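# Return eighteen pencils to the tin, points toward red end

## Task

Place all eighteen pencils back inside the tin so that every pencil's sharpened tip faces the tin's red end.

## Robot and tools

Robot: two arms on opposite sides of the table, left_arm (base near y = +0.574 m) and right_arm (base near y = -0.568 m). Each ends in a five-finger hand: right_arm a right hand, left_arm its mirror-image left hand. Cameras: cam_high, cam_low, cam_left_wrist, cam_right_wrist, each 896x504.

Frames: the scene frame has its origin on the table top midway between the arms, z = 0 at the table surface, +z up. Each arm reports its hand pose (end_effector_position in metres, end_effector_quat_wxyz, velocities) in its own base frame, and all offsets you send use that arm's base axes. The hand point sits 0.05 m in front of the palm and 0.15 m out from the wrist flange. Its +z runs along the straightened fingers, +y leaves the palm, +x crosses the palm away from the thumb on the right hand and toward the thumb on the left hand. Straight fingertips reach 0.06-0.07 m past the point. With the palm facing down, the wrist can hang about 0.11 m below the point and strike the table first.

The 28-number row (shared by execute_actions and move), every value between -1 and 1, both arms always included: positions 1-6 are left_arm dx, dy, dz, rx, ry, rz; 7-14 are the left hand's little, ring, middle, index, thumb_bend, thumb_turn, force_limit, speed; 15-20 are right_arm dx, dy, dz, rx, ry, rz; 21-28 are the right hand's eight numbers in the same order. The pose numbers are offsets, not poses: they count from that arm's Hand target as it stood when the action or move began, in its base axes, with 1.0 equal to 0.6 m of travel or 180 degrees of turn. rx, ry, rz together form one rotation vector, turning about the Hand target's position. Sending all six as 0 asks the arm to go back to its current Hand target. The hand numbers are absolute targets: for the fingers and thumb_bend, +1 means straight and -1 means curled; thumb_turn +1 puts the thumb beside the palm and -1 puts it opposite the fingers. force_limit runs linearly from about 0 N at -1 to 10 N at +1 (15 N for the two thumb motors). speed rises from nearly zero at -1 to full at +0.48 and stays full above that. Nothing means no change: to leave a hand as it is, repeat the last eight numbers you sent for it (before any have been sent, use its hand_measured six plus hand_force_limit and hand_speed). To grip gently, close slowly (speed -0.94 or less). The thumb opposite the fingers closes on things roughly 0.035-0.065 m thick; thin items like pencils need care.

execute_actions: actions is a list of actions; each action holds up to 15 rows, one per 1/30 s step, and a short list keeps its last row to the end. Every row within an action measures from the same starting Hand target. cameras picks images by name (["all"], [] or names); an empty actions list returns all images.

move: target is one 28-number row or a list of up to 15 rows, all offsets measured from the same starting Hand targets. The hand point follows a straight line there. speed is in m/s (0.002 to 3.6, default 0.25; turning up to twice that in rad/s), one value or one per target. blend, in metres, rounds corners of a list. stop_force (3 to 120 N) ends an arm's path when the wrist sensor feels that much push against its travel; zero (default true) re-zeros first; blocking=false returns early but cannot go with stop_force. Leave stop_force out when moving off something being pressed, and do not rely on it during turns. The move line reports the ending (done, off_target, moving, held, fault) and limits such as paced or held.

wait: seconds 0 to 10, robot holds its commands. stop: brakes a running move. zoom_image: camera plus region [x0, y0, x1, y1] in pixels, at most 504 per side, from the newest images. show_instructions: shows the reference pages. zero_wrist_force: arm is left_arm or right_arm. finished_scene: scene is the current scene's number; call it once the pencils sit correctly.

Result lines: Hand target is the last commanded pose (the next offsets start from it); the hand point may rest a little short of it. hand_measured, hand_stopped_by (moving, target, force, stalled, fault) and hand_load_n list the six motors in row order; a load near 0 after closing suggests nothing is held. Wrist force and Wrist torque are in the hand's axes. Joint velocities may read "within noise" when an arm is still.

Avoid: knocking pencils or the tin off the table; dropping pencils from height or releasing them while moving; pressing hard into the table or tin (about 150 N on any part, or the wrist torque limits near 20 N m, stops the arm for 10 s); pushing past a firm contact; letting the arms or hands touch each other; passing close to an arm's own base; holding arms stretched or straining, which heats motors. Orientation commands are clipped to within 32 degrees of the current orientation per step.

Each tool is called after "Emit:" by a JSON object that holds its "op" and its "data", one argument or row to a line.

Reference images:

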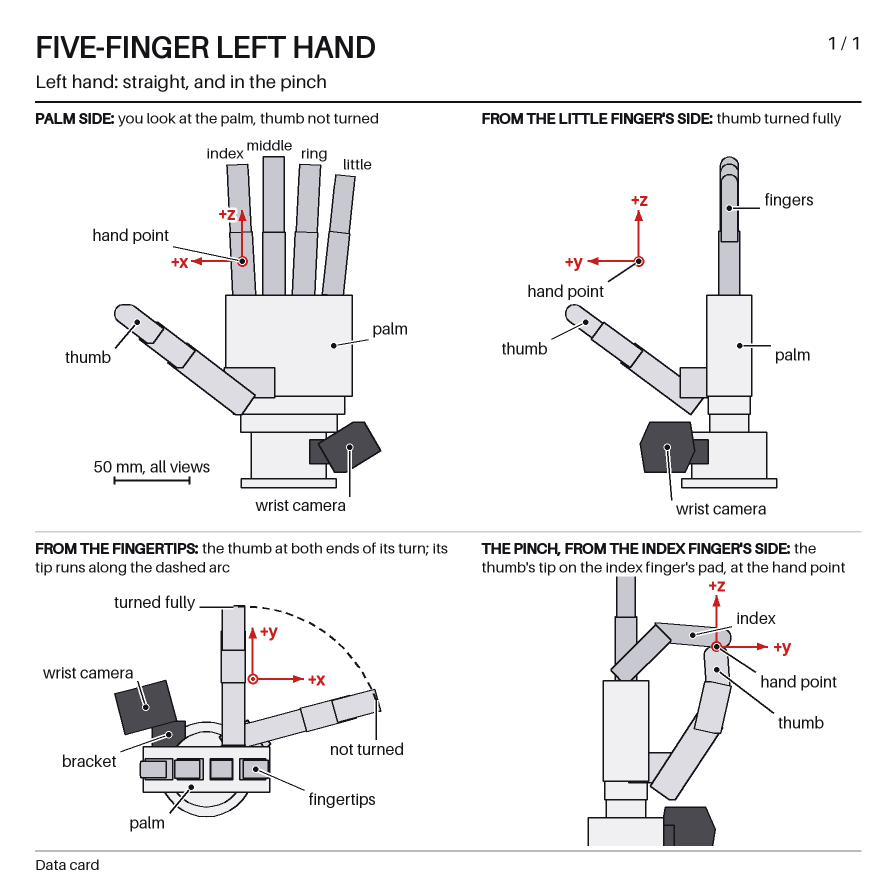

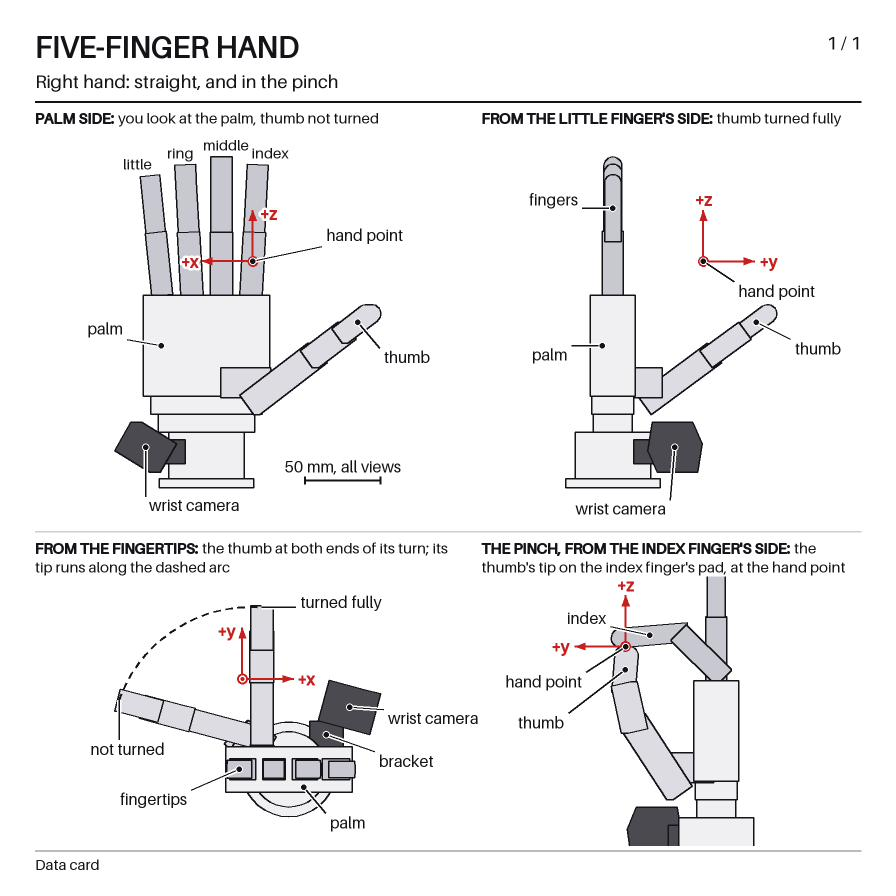

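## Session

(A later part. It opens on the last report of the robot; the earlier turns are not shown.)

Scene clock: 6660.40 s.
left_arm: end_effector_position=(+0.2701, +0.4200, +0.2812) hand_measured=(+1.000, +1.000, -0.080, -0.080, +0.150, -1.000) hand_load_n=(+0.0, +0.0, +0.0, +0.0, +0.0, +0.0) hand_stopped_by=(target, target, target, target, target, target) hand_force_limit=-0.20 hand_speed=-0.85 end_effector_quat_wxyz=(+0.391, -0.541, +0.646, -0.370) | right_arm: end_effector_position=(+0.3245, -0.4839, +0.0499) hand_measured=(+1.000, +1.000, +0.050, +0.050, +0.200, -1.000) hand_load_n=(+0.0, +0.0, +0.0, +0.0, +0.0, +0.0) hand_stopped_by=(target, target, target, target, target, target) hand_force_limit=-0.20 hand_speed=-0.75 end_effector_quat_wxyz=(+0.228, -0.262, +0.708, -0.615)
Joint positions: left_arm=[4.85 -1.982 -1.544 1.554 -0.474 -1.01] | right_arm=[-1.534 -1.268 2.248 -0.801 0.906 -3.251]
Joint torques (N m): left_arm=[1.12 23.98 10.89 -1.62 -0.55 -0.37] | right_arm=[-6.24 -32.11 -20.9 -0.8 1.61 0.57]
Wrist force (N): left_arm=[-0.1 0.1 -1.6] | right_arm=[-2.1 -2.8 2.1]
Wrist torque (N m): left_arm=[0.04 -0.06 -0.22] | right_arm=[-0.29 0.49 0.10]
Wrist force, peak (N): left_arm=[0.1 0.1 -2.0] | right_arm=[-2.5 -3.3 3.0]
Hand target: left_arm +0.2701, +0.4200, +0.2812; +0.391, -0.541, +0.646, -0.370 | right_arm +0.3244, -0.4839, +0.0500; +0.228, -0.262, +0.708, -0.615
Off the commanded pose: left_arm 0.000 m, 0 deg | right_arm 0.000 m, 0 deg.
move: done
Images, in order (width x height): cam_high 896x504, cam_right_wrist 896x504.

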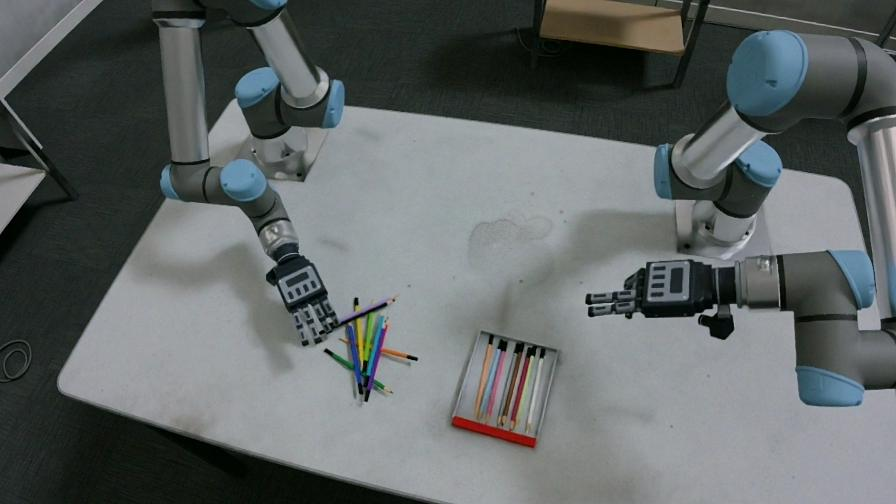

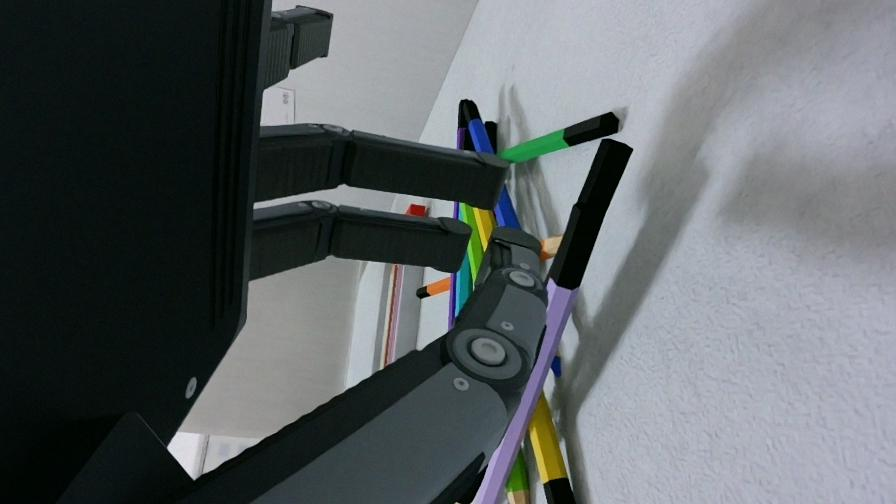

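Emit:
{"op": "execute_actions", "data": {
  "actions": [],
  "cameras": ["cam_high","cam_right_wrist"]
}}

Scene clock: 6705.80 s.
left_arm: end_effector_position=(+0.2701, +0.4200, +0.2812) hand_measured=(+1.000, +1.000, -0.080, -0.080, +0.150, -1.000) hand_load_n=(+0.0, -0.5, +0.0, +0.0, +0.0, +0.0) hand_stopped_by=(target, target, target, target, target, target) hand_force_limit=-0.20 hand_speed=-0.85 end_effector_quat_wxyz=(+0.391, -0.541, +0.646, -0.370) | right_arm: end_effector_position=(+0.3244, -0.4839, +0.0500) hand_measured=(+1.000, +1.000, +0.050, +0.050, +0.200, -1.000) hand_load_n=(-0.5, +0.0, +0.0, +0.0, +0.0, +0.0) hand_stopped_by=(target, target, target, target, target, target) hand_force_limit=-0.20 hand_speed=-0.75 end_effector_quat_wxyz=(+0.228, -0.262, +0.708, -0.615)
Joint positions: left_arm=[4.85 -1.982 -1.544 1.554 -0.474 -1.01] | right_arm=[-1.534 -1.269 2.248 -0.801 0.906 -3.251]
Joint velocities: within noise
Joint torques (N m): left_arm=[0.91 23.99 11.55 -1.67 -0.54 -0.37] | right_arm=[-8.25 -32 -20.18 -2.2 -2.4 -0.99]
Wrist force (N): left_arm=[-0.3 -0.1 -1.5] | right_arm=[-1.9 -2.8 2.3]
Wrist torque (N m): left_arm=[0.01 -0.03 -0.22] | right_arm=[-0.29 0.47 0.10]
Wrist force, peak (N): left_arm=[-0.3 0.1 -1.9] | right_arm=[-2.1 -3.0 2.2]
Hand target: left_arm +0.2701, +0.4200, +0.2812; +0.391, -0.541, +0.646, -0.370 | right_arm +0.3244, -0.4839, +0.0500; +0.228, -0.262, +0.708, -0.615
Off the commanded pose: left_arm 0.000 m, 0 deg | right_arm 0.000 m, 0 deg.
Images, in order (width x height): cam_high 896x504, cam_right_wrist 896x504.

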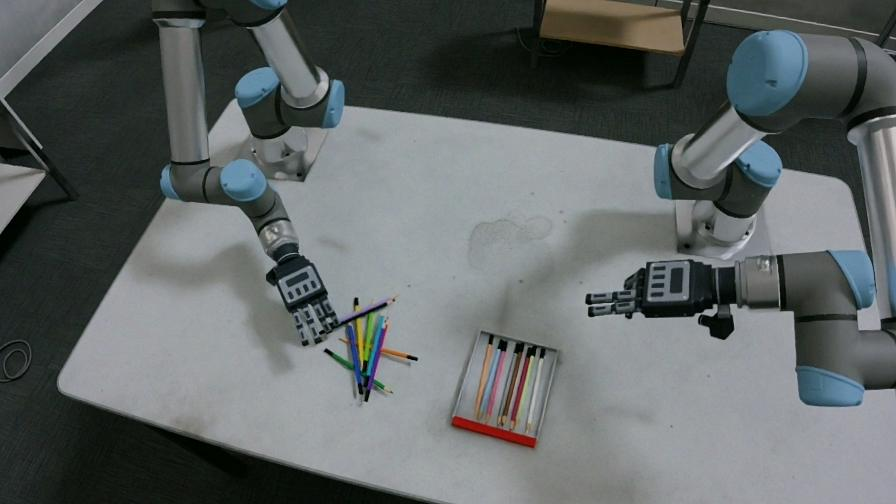

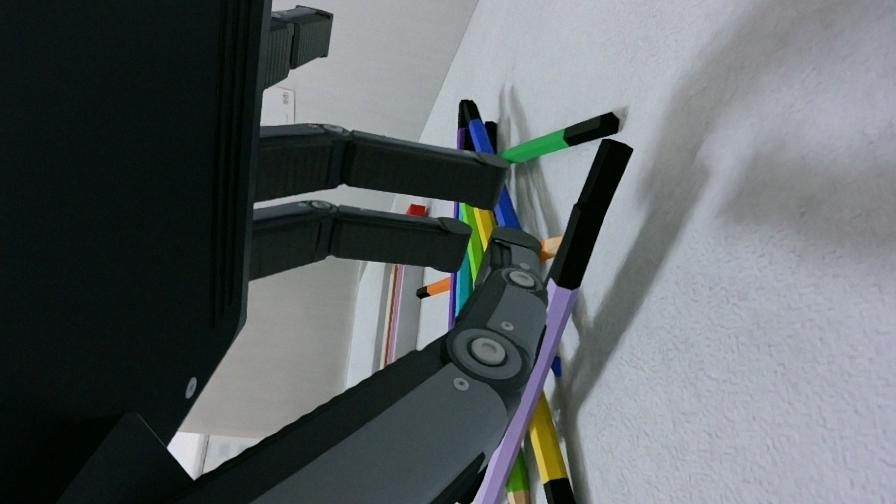

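Emit:
{"op": "zoom_image", "data": {
  "camera": "cam_right_wrist",
  "region": [420, 80, 760, 420]
}}

Emit:
{"op": "zoom_image", "data": {
  "camera": "cam_high",
  "region": [300, 280, 440, 420]
}}

Scaled by 1.482 from the camera's 896x504 image, which has a finer 1280x720 frame.

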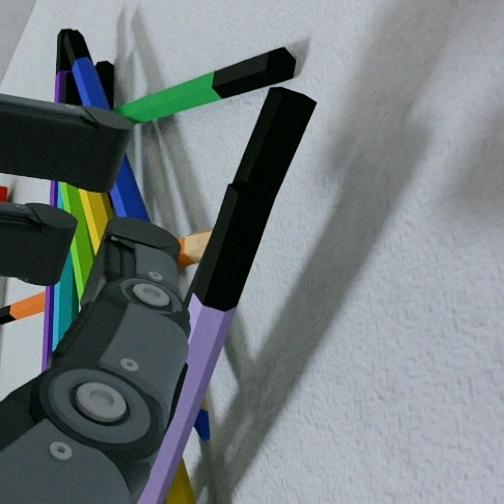

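Scaled by 3.600 from the camera's 896x504 image, which has a finer 1280x720 frame.

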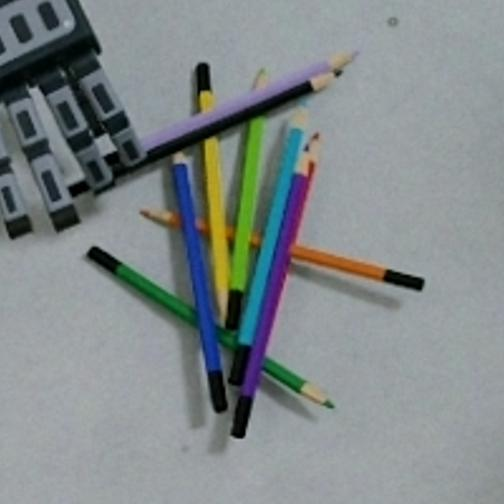

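Emit:
{"op": "move", "data": {
  "target": [0,0,0,0,0,0,1,1,-0.08,-0.08,0.15,-1,-0.2,-0.85,0,0,0.06,0,0,0,1,1,0.05,0.05,0.2,-1,-0.2,-0.75],
  "speed": 0.1,
  "cameras": ["cam_right_wrist"]
}}

Emit:
{"op": "zoom_image", "data": {
  "camera": "cam_right_wrist",
  "region": [480, 80, 896, 496]
}}

Scene clock: 6753.60 s.
left_arm: end_effector_position=(+0.2701, +0.4200, +0.2812) hand_measured=(+1.000, +1.000, -0.080, -0.080, +0.150, -1.000) hand_load_n=(+0.0, +0.0, +0.0, +0.0, +0.0, +0.5) hand_stopped_by=(target, target, target, target, target, target) hand_force_limit=-0.20 hand_speed=-0.85 end_effector_quat_wxyz=(+0.391, -0.541, +0.646, -0.370) | right_arm: end_effector_position=(+0.3245, -0.4840, +0.0861) hand_measured=(+1.000, +1.000, +0.050, +0.050, +0.200, -1.000) hand_load_n=(+0.0, +0.0, +0.0, +0.0, +0.0, +0.0) hand_stopped_by=(target, target, target, target, target, target) hand_force_limit=-0.20 hand_speed=-0.75 end_effector_quat_wxyz=(+0.228, -0.262, +0.708, -0.615)
Joint positions: left_arm=[4.85 -1.982 -1.544 1.554 -0.474 -1.01] | right_arm=[-1.534 -1.354 2.221 -0.689 0.906 -3.251]
Joint torques (N m): left_arm=[1.13 24.42 10.94 -1.64 -0.55 -0.36] | right_arm=[2.28 -25.49 -1.04 -0.23 0.76 -0.47]
Wrist force (N): left_arm=[-0.2 0.1 -1.6] | right_arm=[-2.0 -2.6 2.2]
Wrist torque (N m): left_arm=[0.06 -0.06 -0.23] | right_arm=[-0.29 0.40 0.08]
Wrist force, peak (N): left_arm=[-0.3 0.1 -2.0] | right_arm=[-2.0 -3.6 2.0]
Hand target: left_arm +0.2701, +0.4200, +0.2812; +0.391, -0.541, +0.646, -0.370 | right_arm +0.3244, -0.4839, +0.0860; +0.228, -0.262, +0.708, -0.615
Off the commanded pose: left_arm 0.000 m, 0 deg | right_arm 0.000 m, 0 deg.
move: done
Images, in order (width x height): cam_right_wrist 896x504.

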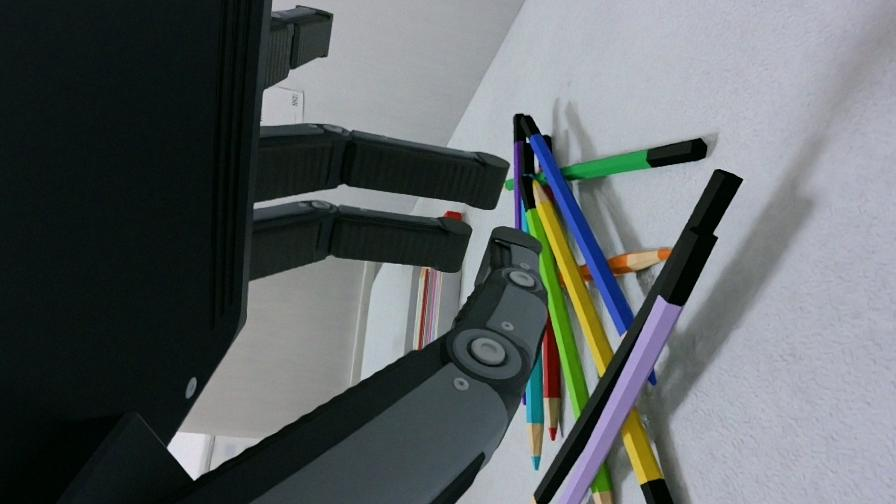

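Scaled by 1.212 from the camera's 896x504 image, which has a finer 1280x720 frame.

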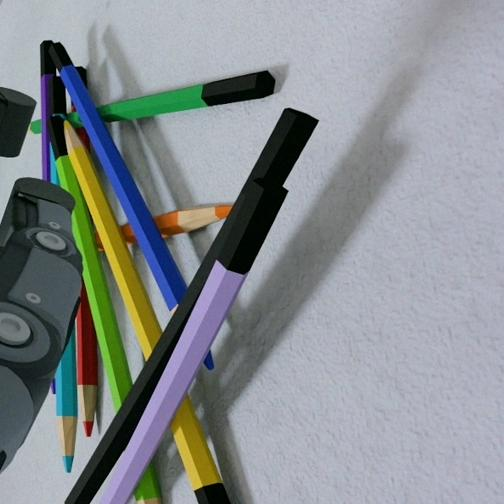

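Emit:
{"op": "move", "data": {
  "target": [0,0,0,0,0,0,1,1,-0.08,-0.08,0.15,-1,-0.2,-0.85,-0.0205,0.0025,-0.0517,0,0,0.0456,1,1,0.1,0.1,0.28,-1,-0.2,-0.75],
  "speed": 0.08,
  "cameras": ["cam_right_wrist"]
}}

Emit:
{"op": "zoom_image", "data": {
  "camera": "cam_right_wrist",
  "region": [420, 80, 760, 420]
}}

Scene clock: 6843.30 s.
left_arm: end_effector_position=(+0.2701, +0.4200, +0.2812) hand_measured=(+1.000, +1.000, -0.080, -0.080, +0.150, -1.000) hand_load_n=(+0.0, +0.0, +0.0, +0.0, +0.0, +0.0) hand_stopped_by=(target, target, target, target, target, target) hand_force_limit=-0.20 hand_speed=-0.85 end_effector_quat_wxyz=(+0.391, -0.541, +0.646, -0.370) | right_arm: end_effector_position=(+0.3121, -0.4826, +0.0551) hand_measured=(+1.000, +1.000, +0.100, +0.100, +0.280, -1.000) hand_load_n=(+0.0, +0.0, -0.5, +0.0, +0.0, +0.0) hand_stopped_by=(target, target, target, target, target, target) hand_force_limit=-0.20 hand_speed=-0.75 end_effector_quat_wxyz=(+0.271, -0.312, +0.688, -0.597)
Joint positions: left_arm=[4.85 -1.982 -1.544 1.554 -0.474 -1.01] | right_arm=[-1.634 -1.248 2.198 -0.722 0.668 -3.32]
Joint torques (N m): left_arm=[0.79 24.53 10.75 -1.81 -0.56 -0.46] | right_arm=[5.42 -26.19 1.16 1.36 -0.72 -0.07]
Wrist force (N): left_arm=[-0.2 0.1 -1.4] | right_arm=[-1.9 -2.5 2.4]
Wrist torque (N m): left_arm=[0.03 -0.05 -0.22] | right_arm=[-0.28 0.45 0.15]
Wrist force, peak (N): left_arm=[0.0 0.3 -2.0] | right_arm=[-2.5 -3.3 2.2]
Hand target: left_arm +0.2701, +0.4200, +0.2812; +0.391, -0.541, +0.646, -0.370 | right_arm +0.3121, -0.4824, +0.0550; +0.271, -0.312, +0.688, -0.597
Off the commanded pose: left_arm 0.000 m, 0 deg | right_arm 0.000 m, 0 deg.
move: done
Images, in order (width x height): cam_right_wrist 896x504.

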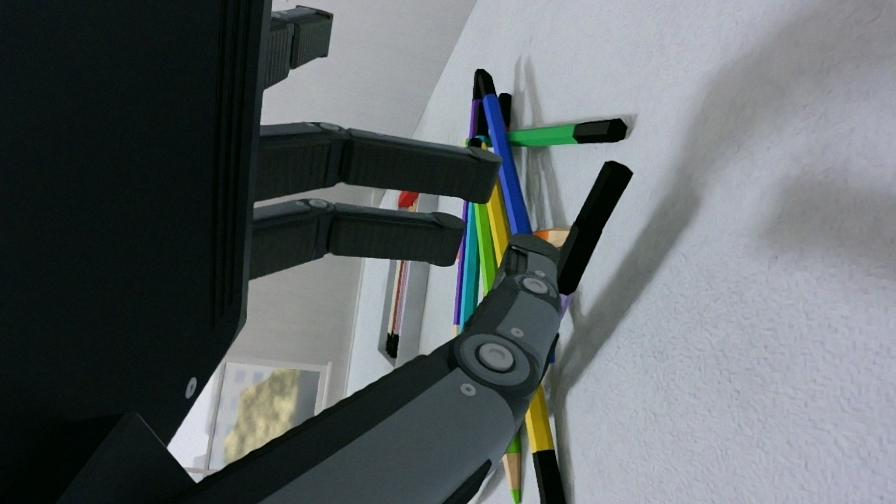

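Scaled by 1.482 from the camera's 896x504 image, which has a finer 1280x720 frame.

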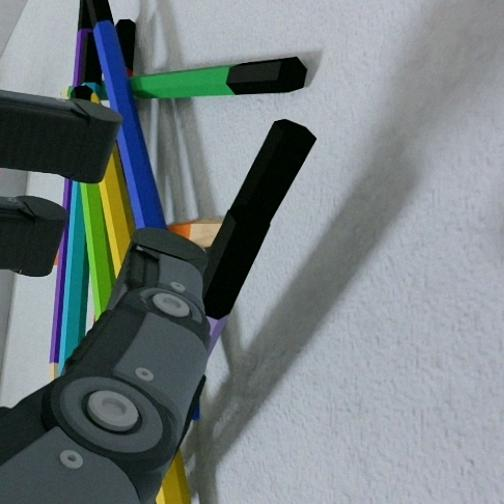

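Emit:
{"op": "move", "data": {
  "target": [0,0,0,0,0,0,1,1,-0.08,-0.08,0.15,-1,-0.2,-0.85,0,0,-0.035,0,0,0,1,1,0.1,0.1,0.28,-1,-0.2,-0.75],
  "speed": 0.05,
  "stop_force": 3.5,
  "cameras": ["cam_right_wrist"]
}}

Emit:
{"op": "zoom_image", "data": {
  "camera": "cam_right_wrist",
  "region": [420, 80, 760, 420]
}}

Scene clock: 6859.60 s.
left_arm: end_effector_position=(+0.2701, +0.4200, +0.2812) hand_measured=(+1.000, +1.000, -0.080, -0.080, +0.150, -1.000) hand_load_n=(+0.0, +0.0, +0.0, +0.0, +0.0, +0.0) hand_stopped_by=(target, target, target, target, target, target) hand_force_limit=-0.20 hand_speed=-0.85 end_effector_quat_wxyz=(+0.391, -0.541, +0.646, -0.370) | right_arm: end_effector_position=(+0.3122, -0.4824, +0.0340) hand_measured=(+1.000, +1.000, +0.100, +0.100, +0.280, -1.000) hand_load_n=(+0.0, +0.0, +0.0, +0.0, +0.0, +0.0) hand_stopped_by=(target, target, target, target, target, target) hand_force_limit=-0.20 hand_speed=-0.75 end_effector_quat_wxyz=(+0.271, -0.312, +0.688, -0.597)
Joint positions: left_arm=[4.85 -1.982 -1.544 1.554 -0.474 -1.01] | right_arm=[-1.634 -1.197 2.21 -0.785 0.668 -3.32]
Joint torques (N m): left_arm=[0.3 24.49 11.06 -1.74 -0.52 -0.39] | right_arm=[3.9 -33.46 -24.84 -1.1 1.19 -1.16]
Wrist force (N): left_arm=[-0.4 0.1 -1.5] | right_arm=[-2.0 -2.9 2.4]
Wrist torque (N m): left_arm=[0.04 -0.03 -0.23] | right_arm=[-0.32 0.47 0.14]
Wrist force, peak (N): left_arm=[-0.3 0.1 -2.1] | right_arm=[-2.3 -3.2 2.4]
Hand target: left_arm +0.2701, +0.4200, +0.2812; +0.391, -0.541, +0.646, -0.370 | right_arm +0.3121, -0.4824, +0.0340; +0.271, -0.312, +0.688, -0.597
Off the commanded pose: left_arm 0.000 m, 0 deg | right_arm 0.000 m, 0 deg.
move: done
Images, in order (width x height): cam_right_wrist 896x504.

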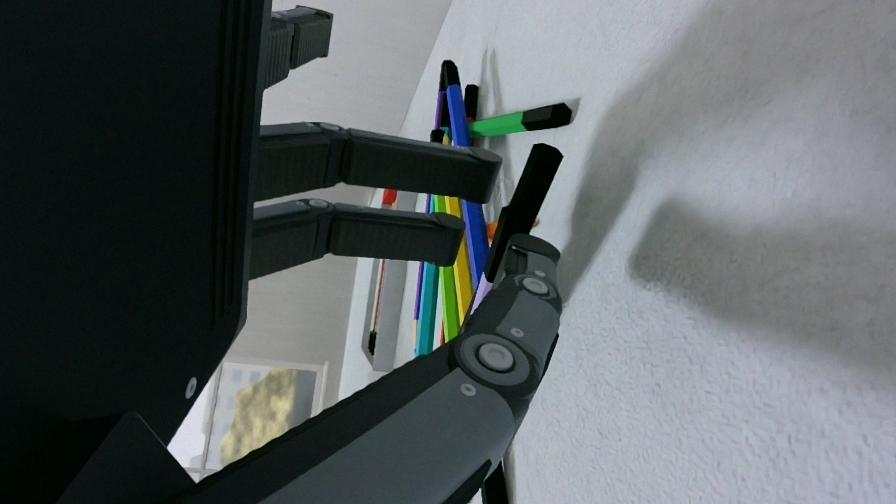

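Scaled by 1.482 from the camera's 896x504 image, which has a finer 1280x720 frame.

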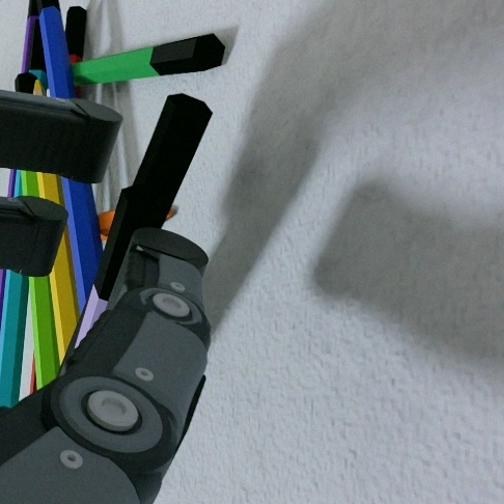

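Emit:
{"op": "move", "data": {
  "target": [0,0,0,0,0,0,1,1,-0.08,-0.08,0.15,-1,-0.2,-0.85,0,0,-0.0117,0,0,0,1,1,0.1,0.1,0.28,-1,-0.2,-0.75],
  "speed": 0.03,
  "stop_force": 3.5,
  "cameras": ["cam_right_wrist"]
}}

Emit:
{"op": "zoom_image", "data": {
  "camera": "cam_right_wrist",
  "region": [400, 100, 600, 300]
}}

Scene clock: 6869.23 s.
left_arm: end_effector_position=(+0.2701, +0.4200, +0.2812) hand_measured=(+1.000, +1.000, -0.080, -0.080, +0.150, -1.000) hand_load_n=(+0.0, +0.0, +0.0, +0.0, +0.0, +0.0) hand_stopped_by=(target, target, target, target, target, target) hand_force_limit=-0.20 hand_speed=-0.85 end_effector_quat_wxyz=(+0.391, -0.541, +0.646, -0.370) | right_arm: end_effector_position=(+0.3121, -0.4824, +0.0270) hand_measured=(+1.000, +1.000, +0.100, +0.100, +0.280, -1.000) hand_load_n=(+0.0, +0.0, +0.0, +0.0, +0.0, +0.0) hand_stopped_by=(target, target, target, target, target, target) hand_force_limit=-0.20 hand_speed=-0.75 end_effector_quat_wxyz=(+0.271, -0.312, +0.688, -0.597)
Joint positions: left_arm=[4.85 -1.982 -1.544 1.554 -0.474 -1.01] | right_arm=[-1.634 -1.18 2.213 -0.806 0.668 -3.32]
Joint torques (N m): left_arm=[0.4 24.38 11.27 -1.68 -0.51 -0.49] | right_arm=[2.86 -34 -12.48 1.41 2.22 0.91]
Wrist force (N): left_arm=[-0.1 0.1 -1.5] | right_arm=[-1.9 -2.9 2.6]
Wrist torque (N m): left_arm=[0.03 -0.06 -0.22] | right_arm=[-0.33 0.44 0.14]
Wrist force, peak (N): left_arm=[-0.2 -0.1 -1.9] | right_arm=[-2.0 -3.3 2.6]
Hand target: left_arm +0.2701, +0.4200, +0.2812; +0.391, -0.541, +0.646, -0.370 | right_arm +0.3121, -0.4824, +0.0270; +0.271, -0.312, +0.688, -0.597
Off the commanded pose: left_arm 0.000 m, 0 deg | right_arm 0.000 m, 0 deg.
move: done
Images, in order (width x height): cam_right_wrist 896x504.

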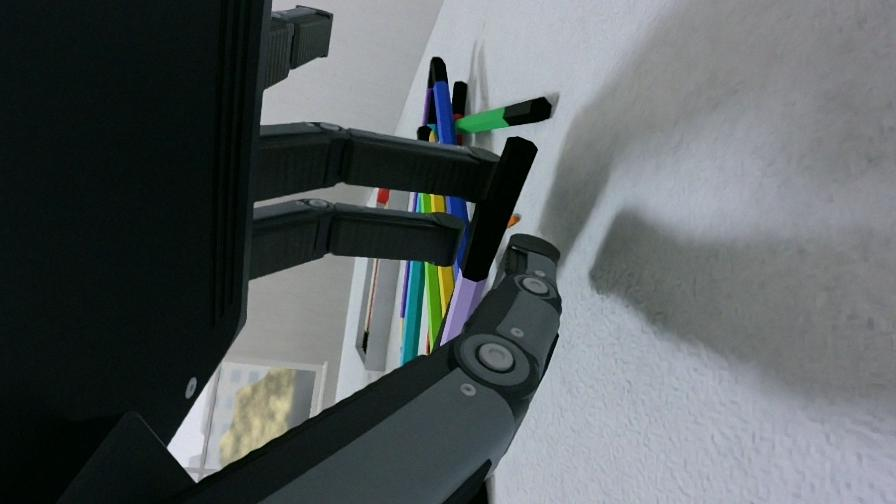

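Scaled by 2.520 from the camera's 896x504 image, which has a finer 1280x720 frame.

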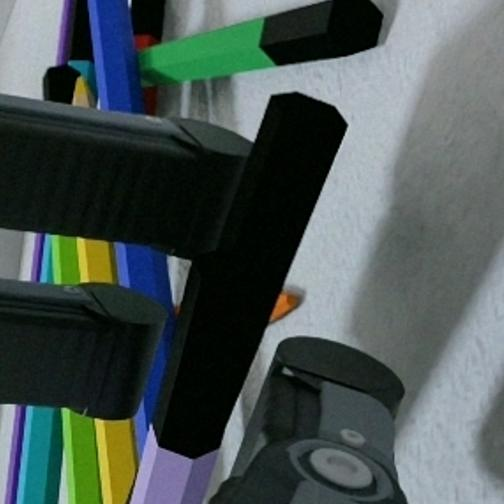

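Emit:
{"op": "move", "data": {
  "target": [0,0,0,0,0,0,1,1,-0.08,-0.08,0.15,-1,-0.2,-0.85,0,0,-0.005,0,0,0,1,1,0.1,0.1,0.28,-1,-0.2,-0.75],
  "speed": 0.02,
  "stop_force": 3.5
}}

Emit:
{"op": "move", "data": {
  "target": [0,0,0,0,0,0,1,1,-0.08,-0.08,0.15,-1,-0.2,-0.85,0,0,0,0,0,0,1,1,-0.6,-0.6,0.28,-1,-0.75,-0.92],
  "cameras": ["cam_right_wrist"]
}}

Emit:
{"op": "zoom_image", "data": {
  "camera": "cam_right_wrist",
  "region": [400, 100, 600, 300]
}}

Scene clock: 6882.93 s.
left_arm: end_effector_position=(+0.2701, +0.4200, +0.2812) hand_measured=(+1.000, +1.000, -0.080, -0.080, +0.150, -1.000) hand_load_n=(+0.5, -0.5, +0.0, +0.0, +0.0, +0.0) hand_stopped_by=(target, target, target, target, target, target) hand_force_limit=-0.20 hand_speed=-0.85 end_effector_quat_wxyz=(+0.391, -0.541, +0.646, -0.370) | right_arm: end_effector_position=(+0.3121, -0.4824, +0.0239) hand_measured=(+1.000, +1.000, +0.100, +0.100, +0.280, -1.000) hand_load_n=(+0.0, +0.0, +0.0, +0.0, +0.0, +0.0) hand_stopped_by=(target, target, target, target, target, target) hand_force_limit=-0.20 hand_speed=-0.75 end_effector_quat_wxyz=(+0.271, -0.312, +0.688, -0.597)
Joint positions: left_arm=[4.85 -1.982 -1.544 1.554 -0.474 -1.01] | right_arm=[-1.634 -1.172 2.214 -0.814 0.668 -3.32]
Joint torques (N m): left_arm=[0.27 23.81 11.01 -1.69 -0.6 -0.39] | right_arm=[2.83 -34.78 -0.3 1.13 2.06 0.18]
Wrist force (N): left_arm=[-0.2 0.0 -1.9] | right_arm=[-2.1 -3.2 2.5]
Wrist torque (N m): left_arm=[0.06 -0.07 -0.22] | right_arm=[-0.34 0.47 0.12]
Wrist force, peak (N): left_arm=[-0.2 0.3 -2.0] | right_arm=[-2.3 -3.3 2.5]
Hand target: left_arm +0.2701, +0.4200, +0.2812; +0.391, -0.541, +0.646, -0.370 | right_arm +0.3121, -0.4824, +0.0240; +0.271, -0.312, +0.688, -0.597
Off the commanded pose: left_arm 0.000 m, 0 deg | right_arm 0.000 m, 0 deg.
move: done

Scene clock: 6885.13 s.
left_arm: end_effector_position=(+0.2701, +0.4200, +0.2812) hand_measured=(+1.000, +1.000, -0.080, -0.080, +0.150, -1.000) hand_load_n=(+0.0, +0.0, -0.5, +0.0, +0.0, +0.0) hand_stopped_by=(target, target, target, target, target, target) hand_force_limit=-0.20 hand_speed=-0.85 end_effector_quat_wxyz=(+0.391, -0.541, +0.646, -0.370) | right_arm: end_effector_position=(+0.3121, -0.4824, +0.0240) hand_measured=(+1.000, +1.000, -0.266, -0.332, +0.280, -1.000) hand_load_n=(+0.0, -0.5, +1.5, +1.5, +1.0, +0.0) hand_stopped_by=(target, target, force, force, target, target) hand_force_limit=-0.75 hand_speed=-0.92 end_effector_quat_wxyz=(+0.271, -0.312, +0.688, -0.597)
Joint positions: left_arm=[4.85 -1.982 -1.544 1.554 -0.474 -1.01] | right_arm=[-1.634 -1.172 2.214 -0.814 0.668 -3.32]
Joint torques (N m): left_arm=[0.56 23.95 10.81 -1.77 -0.55 -0.37] | right_arm=[3.43 -32.43 -10.75 1.14 2.08 -0.01]
Wrist force (N): left_arm=[-0.2 0.1 -1.4] | right_arm=[-2.3 -4.6 2.1]
Wrist torque (N m): left_arm=[0.04 -0.05 -0.22] | right_arm=[-0.37 0.50 0.08]
Wrist force, peak (N): left_arm=[-0.2 0.0 -1.9] | right_arm=[-2.3 -6.0 2.0]
Hand target: left_arm +0.2701, +0.4200, +0.2812; +0.391, -0.541, +0.646, -0.370 | right_arm +0.3121, -0.4824, +0.0240; +0.271, -0.312, +0.688, -0.597
Off the commanded pose: left_arm 0.000 m, 0 deg | right_arm 0.000 m, 0 deg.
move: done
Images, in order (width x height): cam_right_wrist 896x504.

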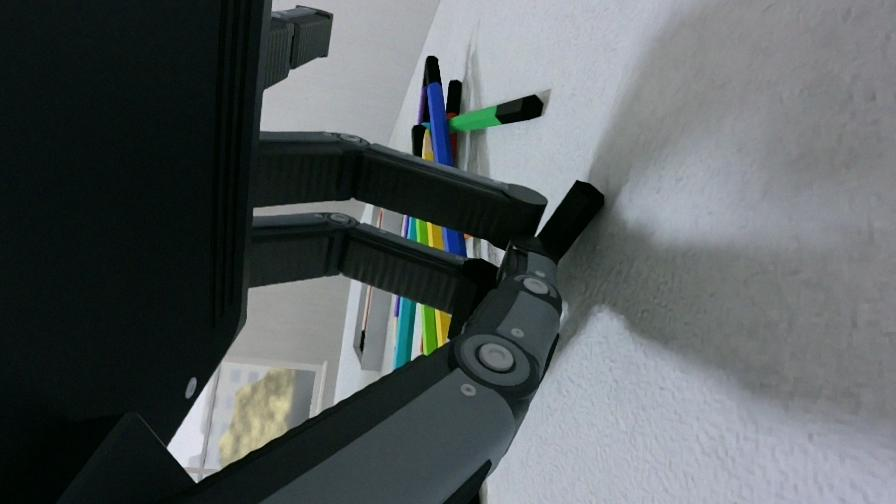

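Scaled by 2.520 from the camera's 896x504 image, which has a finer 1280x720 frame.

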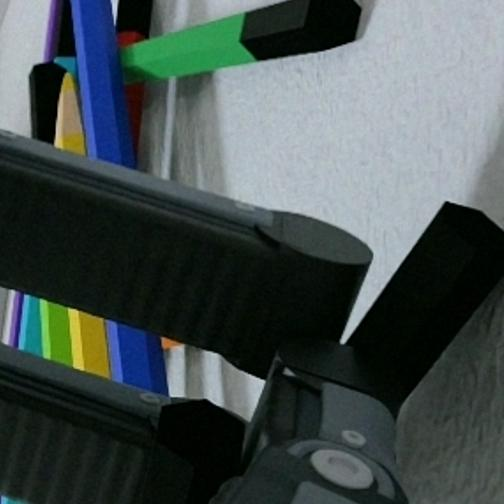

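Emit:
{"op": "move", "data": {
  "target": [0,0,0,0,0,0,1,1,-0.08,-0.08,0.15,-1,-0.2,-0.85,0,0,0,0,0,0,1,1,-0.65,-0.65,0.28,-1,-0.3,-0.92],
  "cameras": ["cam_right_wrist","cam_high"]
}}

Emit:
{"op": "zoom_image", "data": {
  "camera": "cam_right_wrist",
  "region": [400, 100, 650, 350]
}}

Emit:
{"op": "zoom_image", "data": {
  "camera": "cam_high",
  "region": [300, 280, 440, 420]
}}

Scene clock: 6891.03 s.
left_arm: end_effector_position=(+0.2701, +0.4200, +0.2812) hand_measured=(+1.000, +1.000, -0.080, -0.080, +0.150, -1.000) hand_load_n=(-0.5, +0.0, +0.0, +0.0, +0.0, +0.0) hand_stopped_by=(target, target, target, target, target, target) hand_force_limit=-0.20 hand_speed=-0.85 end_effector_quat_wxyz=(+0.391, -0.541, +0.646, -0.370) | right_arm: end_effector_position=(+0.3121, -0.4824, +0.0240) hand_measured=(+1.000, +1.000, -0.278, -0.346, +0.280, -1.000) hand_load_n=(+0.0, +0.0, +3.5, +4.5, +3.0, +0.5) hand_stopped_by=(target, target, force, force, target, target) hand_force_limit=-0.30 hand_speed=-0.92 end_effector_quat_wxyz=(+0.271, -0.312, +0.688, -0.597)
Joint positions: left_arm=[4.85 -1.982 -1.544 1.554 -0.474 -1.01] | right_arm=[-1.634 -1.172 2.214 -0.814 0.668 -3.32]
Joint torques (N m): left_arm=[0.04 24.07 11.09 -1.83 -0.63 -0.37] | right_arm=[3.44 -21.95 -20.44 1.22 1.97 0.2]
Wrist force (N): left_arm=[-0.3 0.0 -1.7] | right_arm=[-2.6 -8.3 1.8]
Wrist torque (N m): left_arm=[0.05 -0.05 -0.23] | right_arm=[-0.50 0.50 0.04]
Wrist force, peak (N): left_arm=[-0.3 0.1 -1.9] | right_arm=[-2.7 -8.3 2.0]
Hand target: left_arm +0.2701, +0.4200, +0.2812; +0.391, -0.541, +0.646, -0.370 | right_arm +0.3121, -0.4824, +0.0240; +0.271, -0.312, +0.688, -0.597
Off the commanded pose: left_arm 0.000 m, 0 deg | right_arm 0.000 m, 0 deg.
move: done
Images, in order (width x height): cam_high 896x504, cam_right_wrist 896x504.

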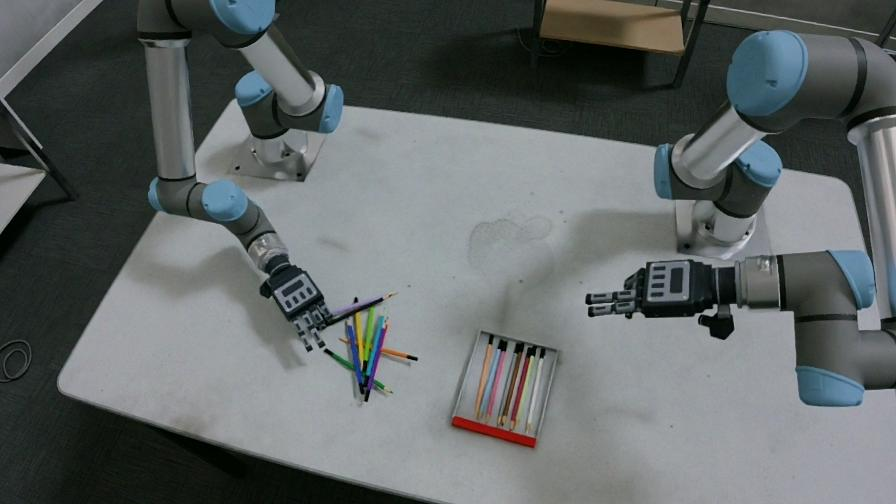

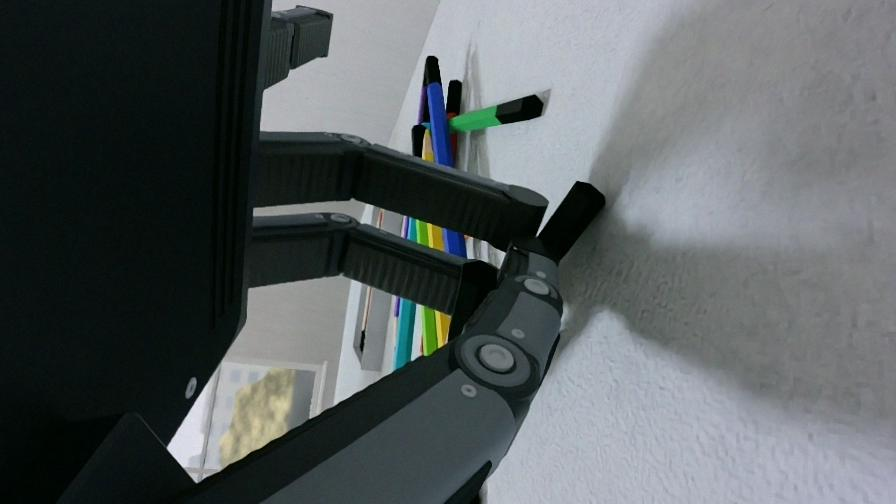

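Scaled by 2.016 from the camera's 896x504 image, which has a finer 1280x720 frame.

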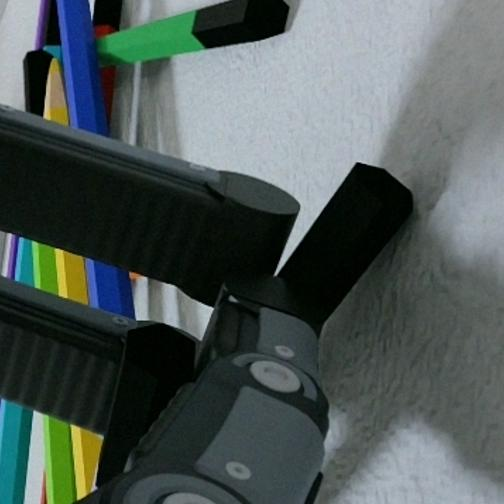

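Scaled by 3.600 from the camera's 896x504 image, which has a finer 1280x720 frame.

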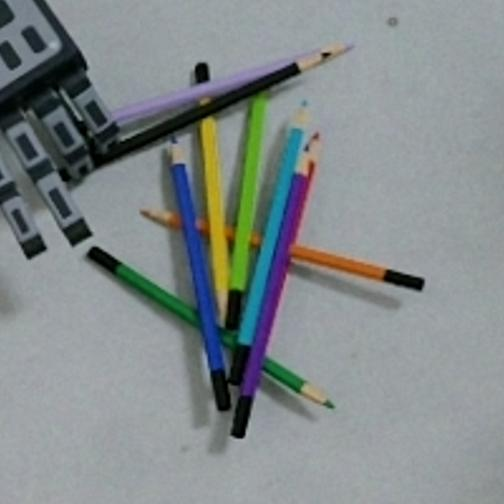

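Emit:
{"op": "move", "data": {
  "target": [0,0,0,0,0,0,1,1,-0.08,-0.08,0.15,-1,-0.2,-0.85,0,0,0.025,0,0,0,1,1,-0.65,-0.65,0.28,-1,-0.3,-0.92],
  "speed": 0.03,
  "cameras": ["cam_right_wrist","cam_high"]
}}

Emit:
{"op": "zoom_image", "data": {
  "camera": "cam_right_wrist",
  "region": [400, 100, 650, 350]
}}

Emit:
{"op": "zoom_image", "data": {
  "camera": "cam_high",
  "region": [300, 280, 440, 420]
}}

Scene clock: 6901.30 s.
left_arm: end_effector_position=(+0.2701, +0.4200, +0.2812) hand_measured=(+1.000, +1.000, -0.080, -0.080, +0.150, -1.000) hand_load_n=(+0.0, -0.5, +0.0, +0.0, +0.0, +0.0) hand_stopped_by=(target, target, target, target, target, target) hand_force_limit=-0.20 hand_speed=-0.85 end_effector_quat_wxyz=(+0.391, -0.541, +0.646, -0.370) | right_arm: end_effector_position=(+0.3121, -0.4825, +0.0391) hand_measured=(+1.000, +1.000, -0.278, -0.346, +0.280, -1.000) hand_load_n=(+0.0, +0.0, +2.5, +4.5, +2.5, +0.0) hand_stopped_by=(target, target, force, force, target, target) hand_force_limit=-0.30 hand_speed=-0.92 end_effector_quat_wxyz=(+0.271, -0.312, +0.687, -0.597)
Joint positions: left_arm=[4.85 -1.982 -1.544 1.554 -0.474 -1.01] | right_arm=[-1.634 -1.21 2.207 -0.77 0.668 -3.32]
Joint torques (N m): left_arm=[0.11 24.04 11.14 -1.8 -0.59 -0.41] | right_arm=[3.97 -16.87 -15.84 -1.03 2.06 -1]
Wrist force (N): left_arm=[-0.2 0.0 -1.5] | right_arm=[-1.7 -2.9 2.4]
Wrist torque (N m): left_arm=[0.04 -0.05 -0.22] | right_arm=[-0.31 0.44 0.17]
Wrist force, peak (N): left_arm=[0.0 0.2 -1.9] | right_arm=[-2.6 -8.5 1.9]
Hand target: left_arm +0.2701, +0.4200, +0.2812; +0.391, -0.541, +0.646, -0.370 | right_arm +0.3121, -0.4824, +0.0390; +0.271, -0.312, +0.688, -0.597
Off the commanded pose: left_arm 0.000 m, 0 deg | right_arm 0.000 m, 0 deg.
move: done
Images, in order (width x height): cam_high 896x504, cam_right_wrist 896x504.

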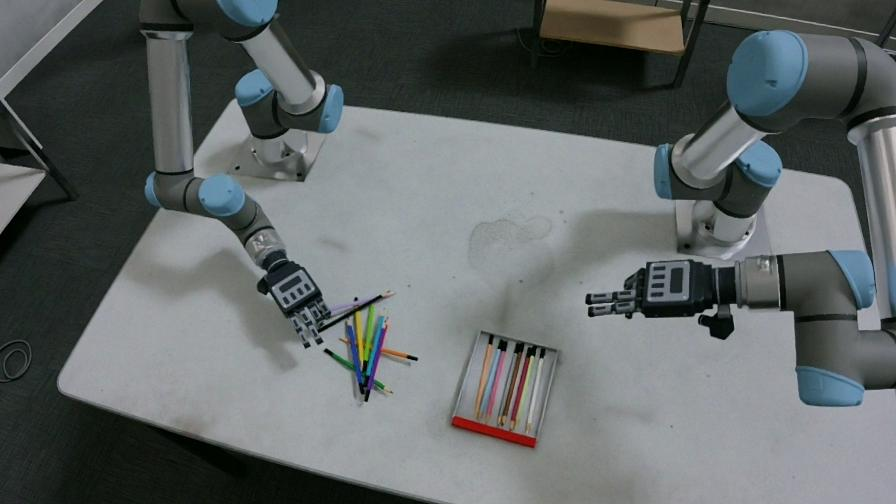

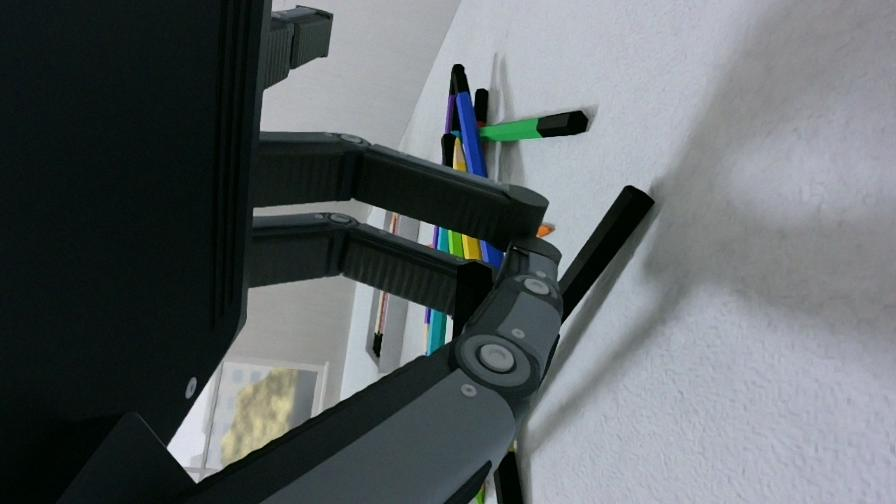

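Scaled by 2.016 from the camera's 896x504 image, which has a finer 1280x720 frame.

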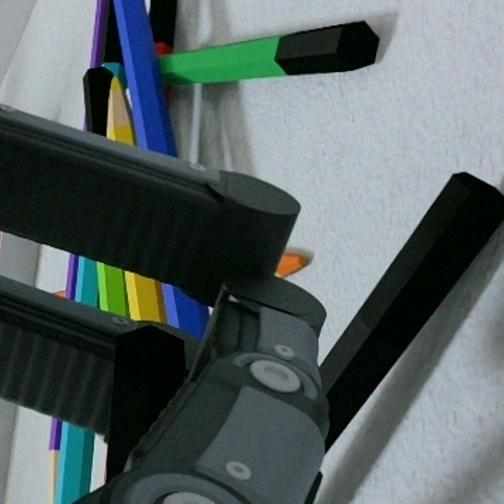

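Scaled by 3.600 from the camera's 896x504 image, which has a finer 1280x720 frame.

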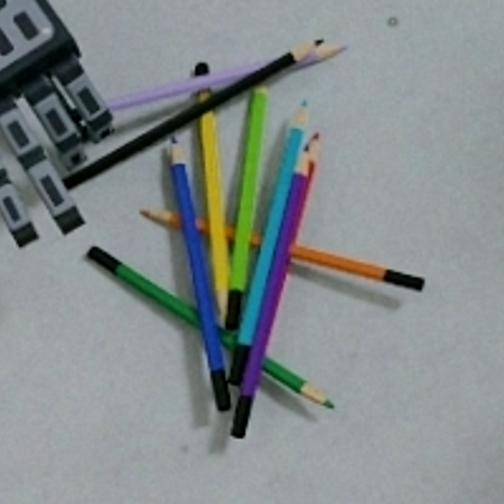

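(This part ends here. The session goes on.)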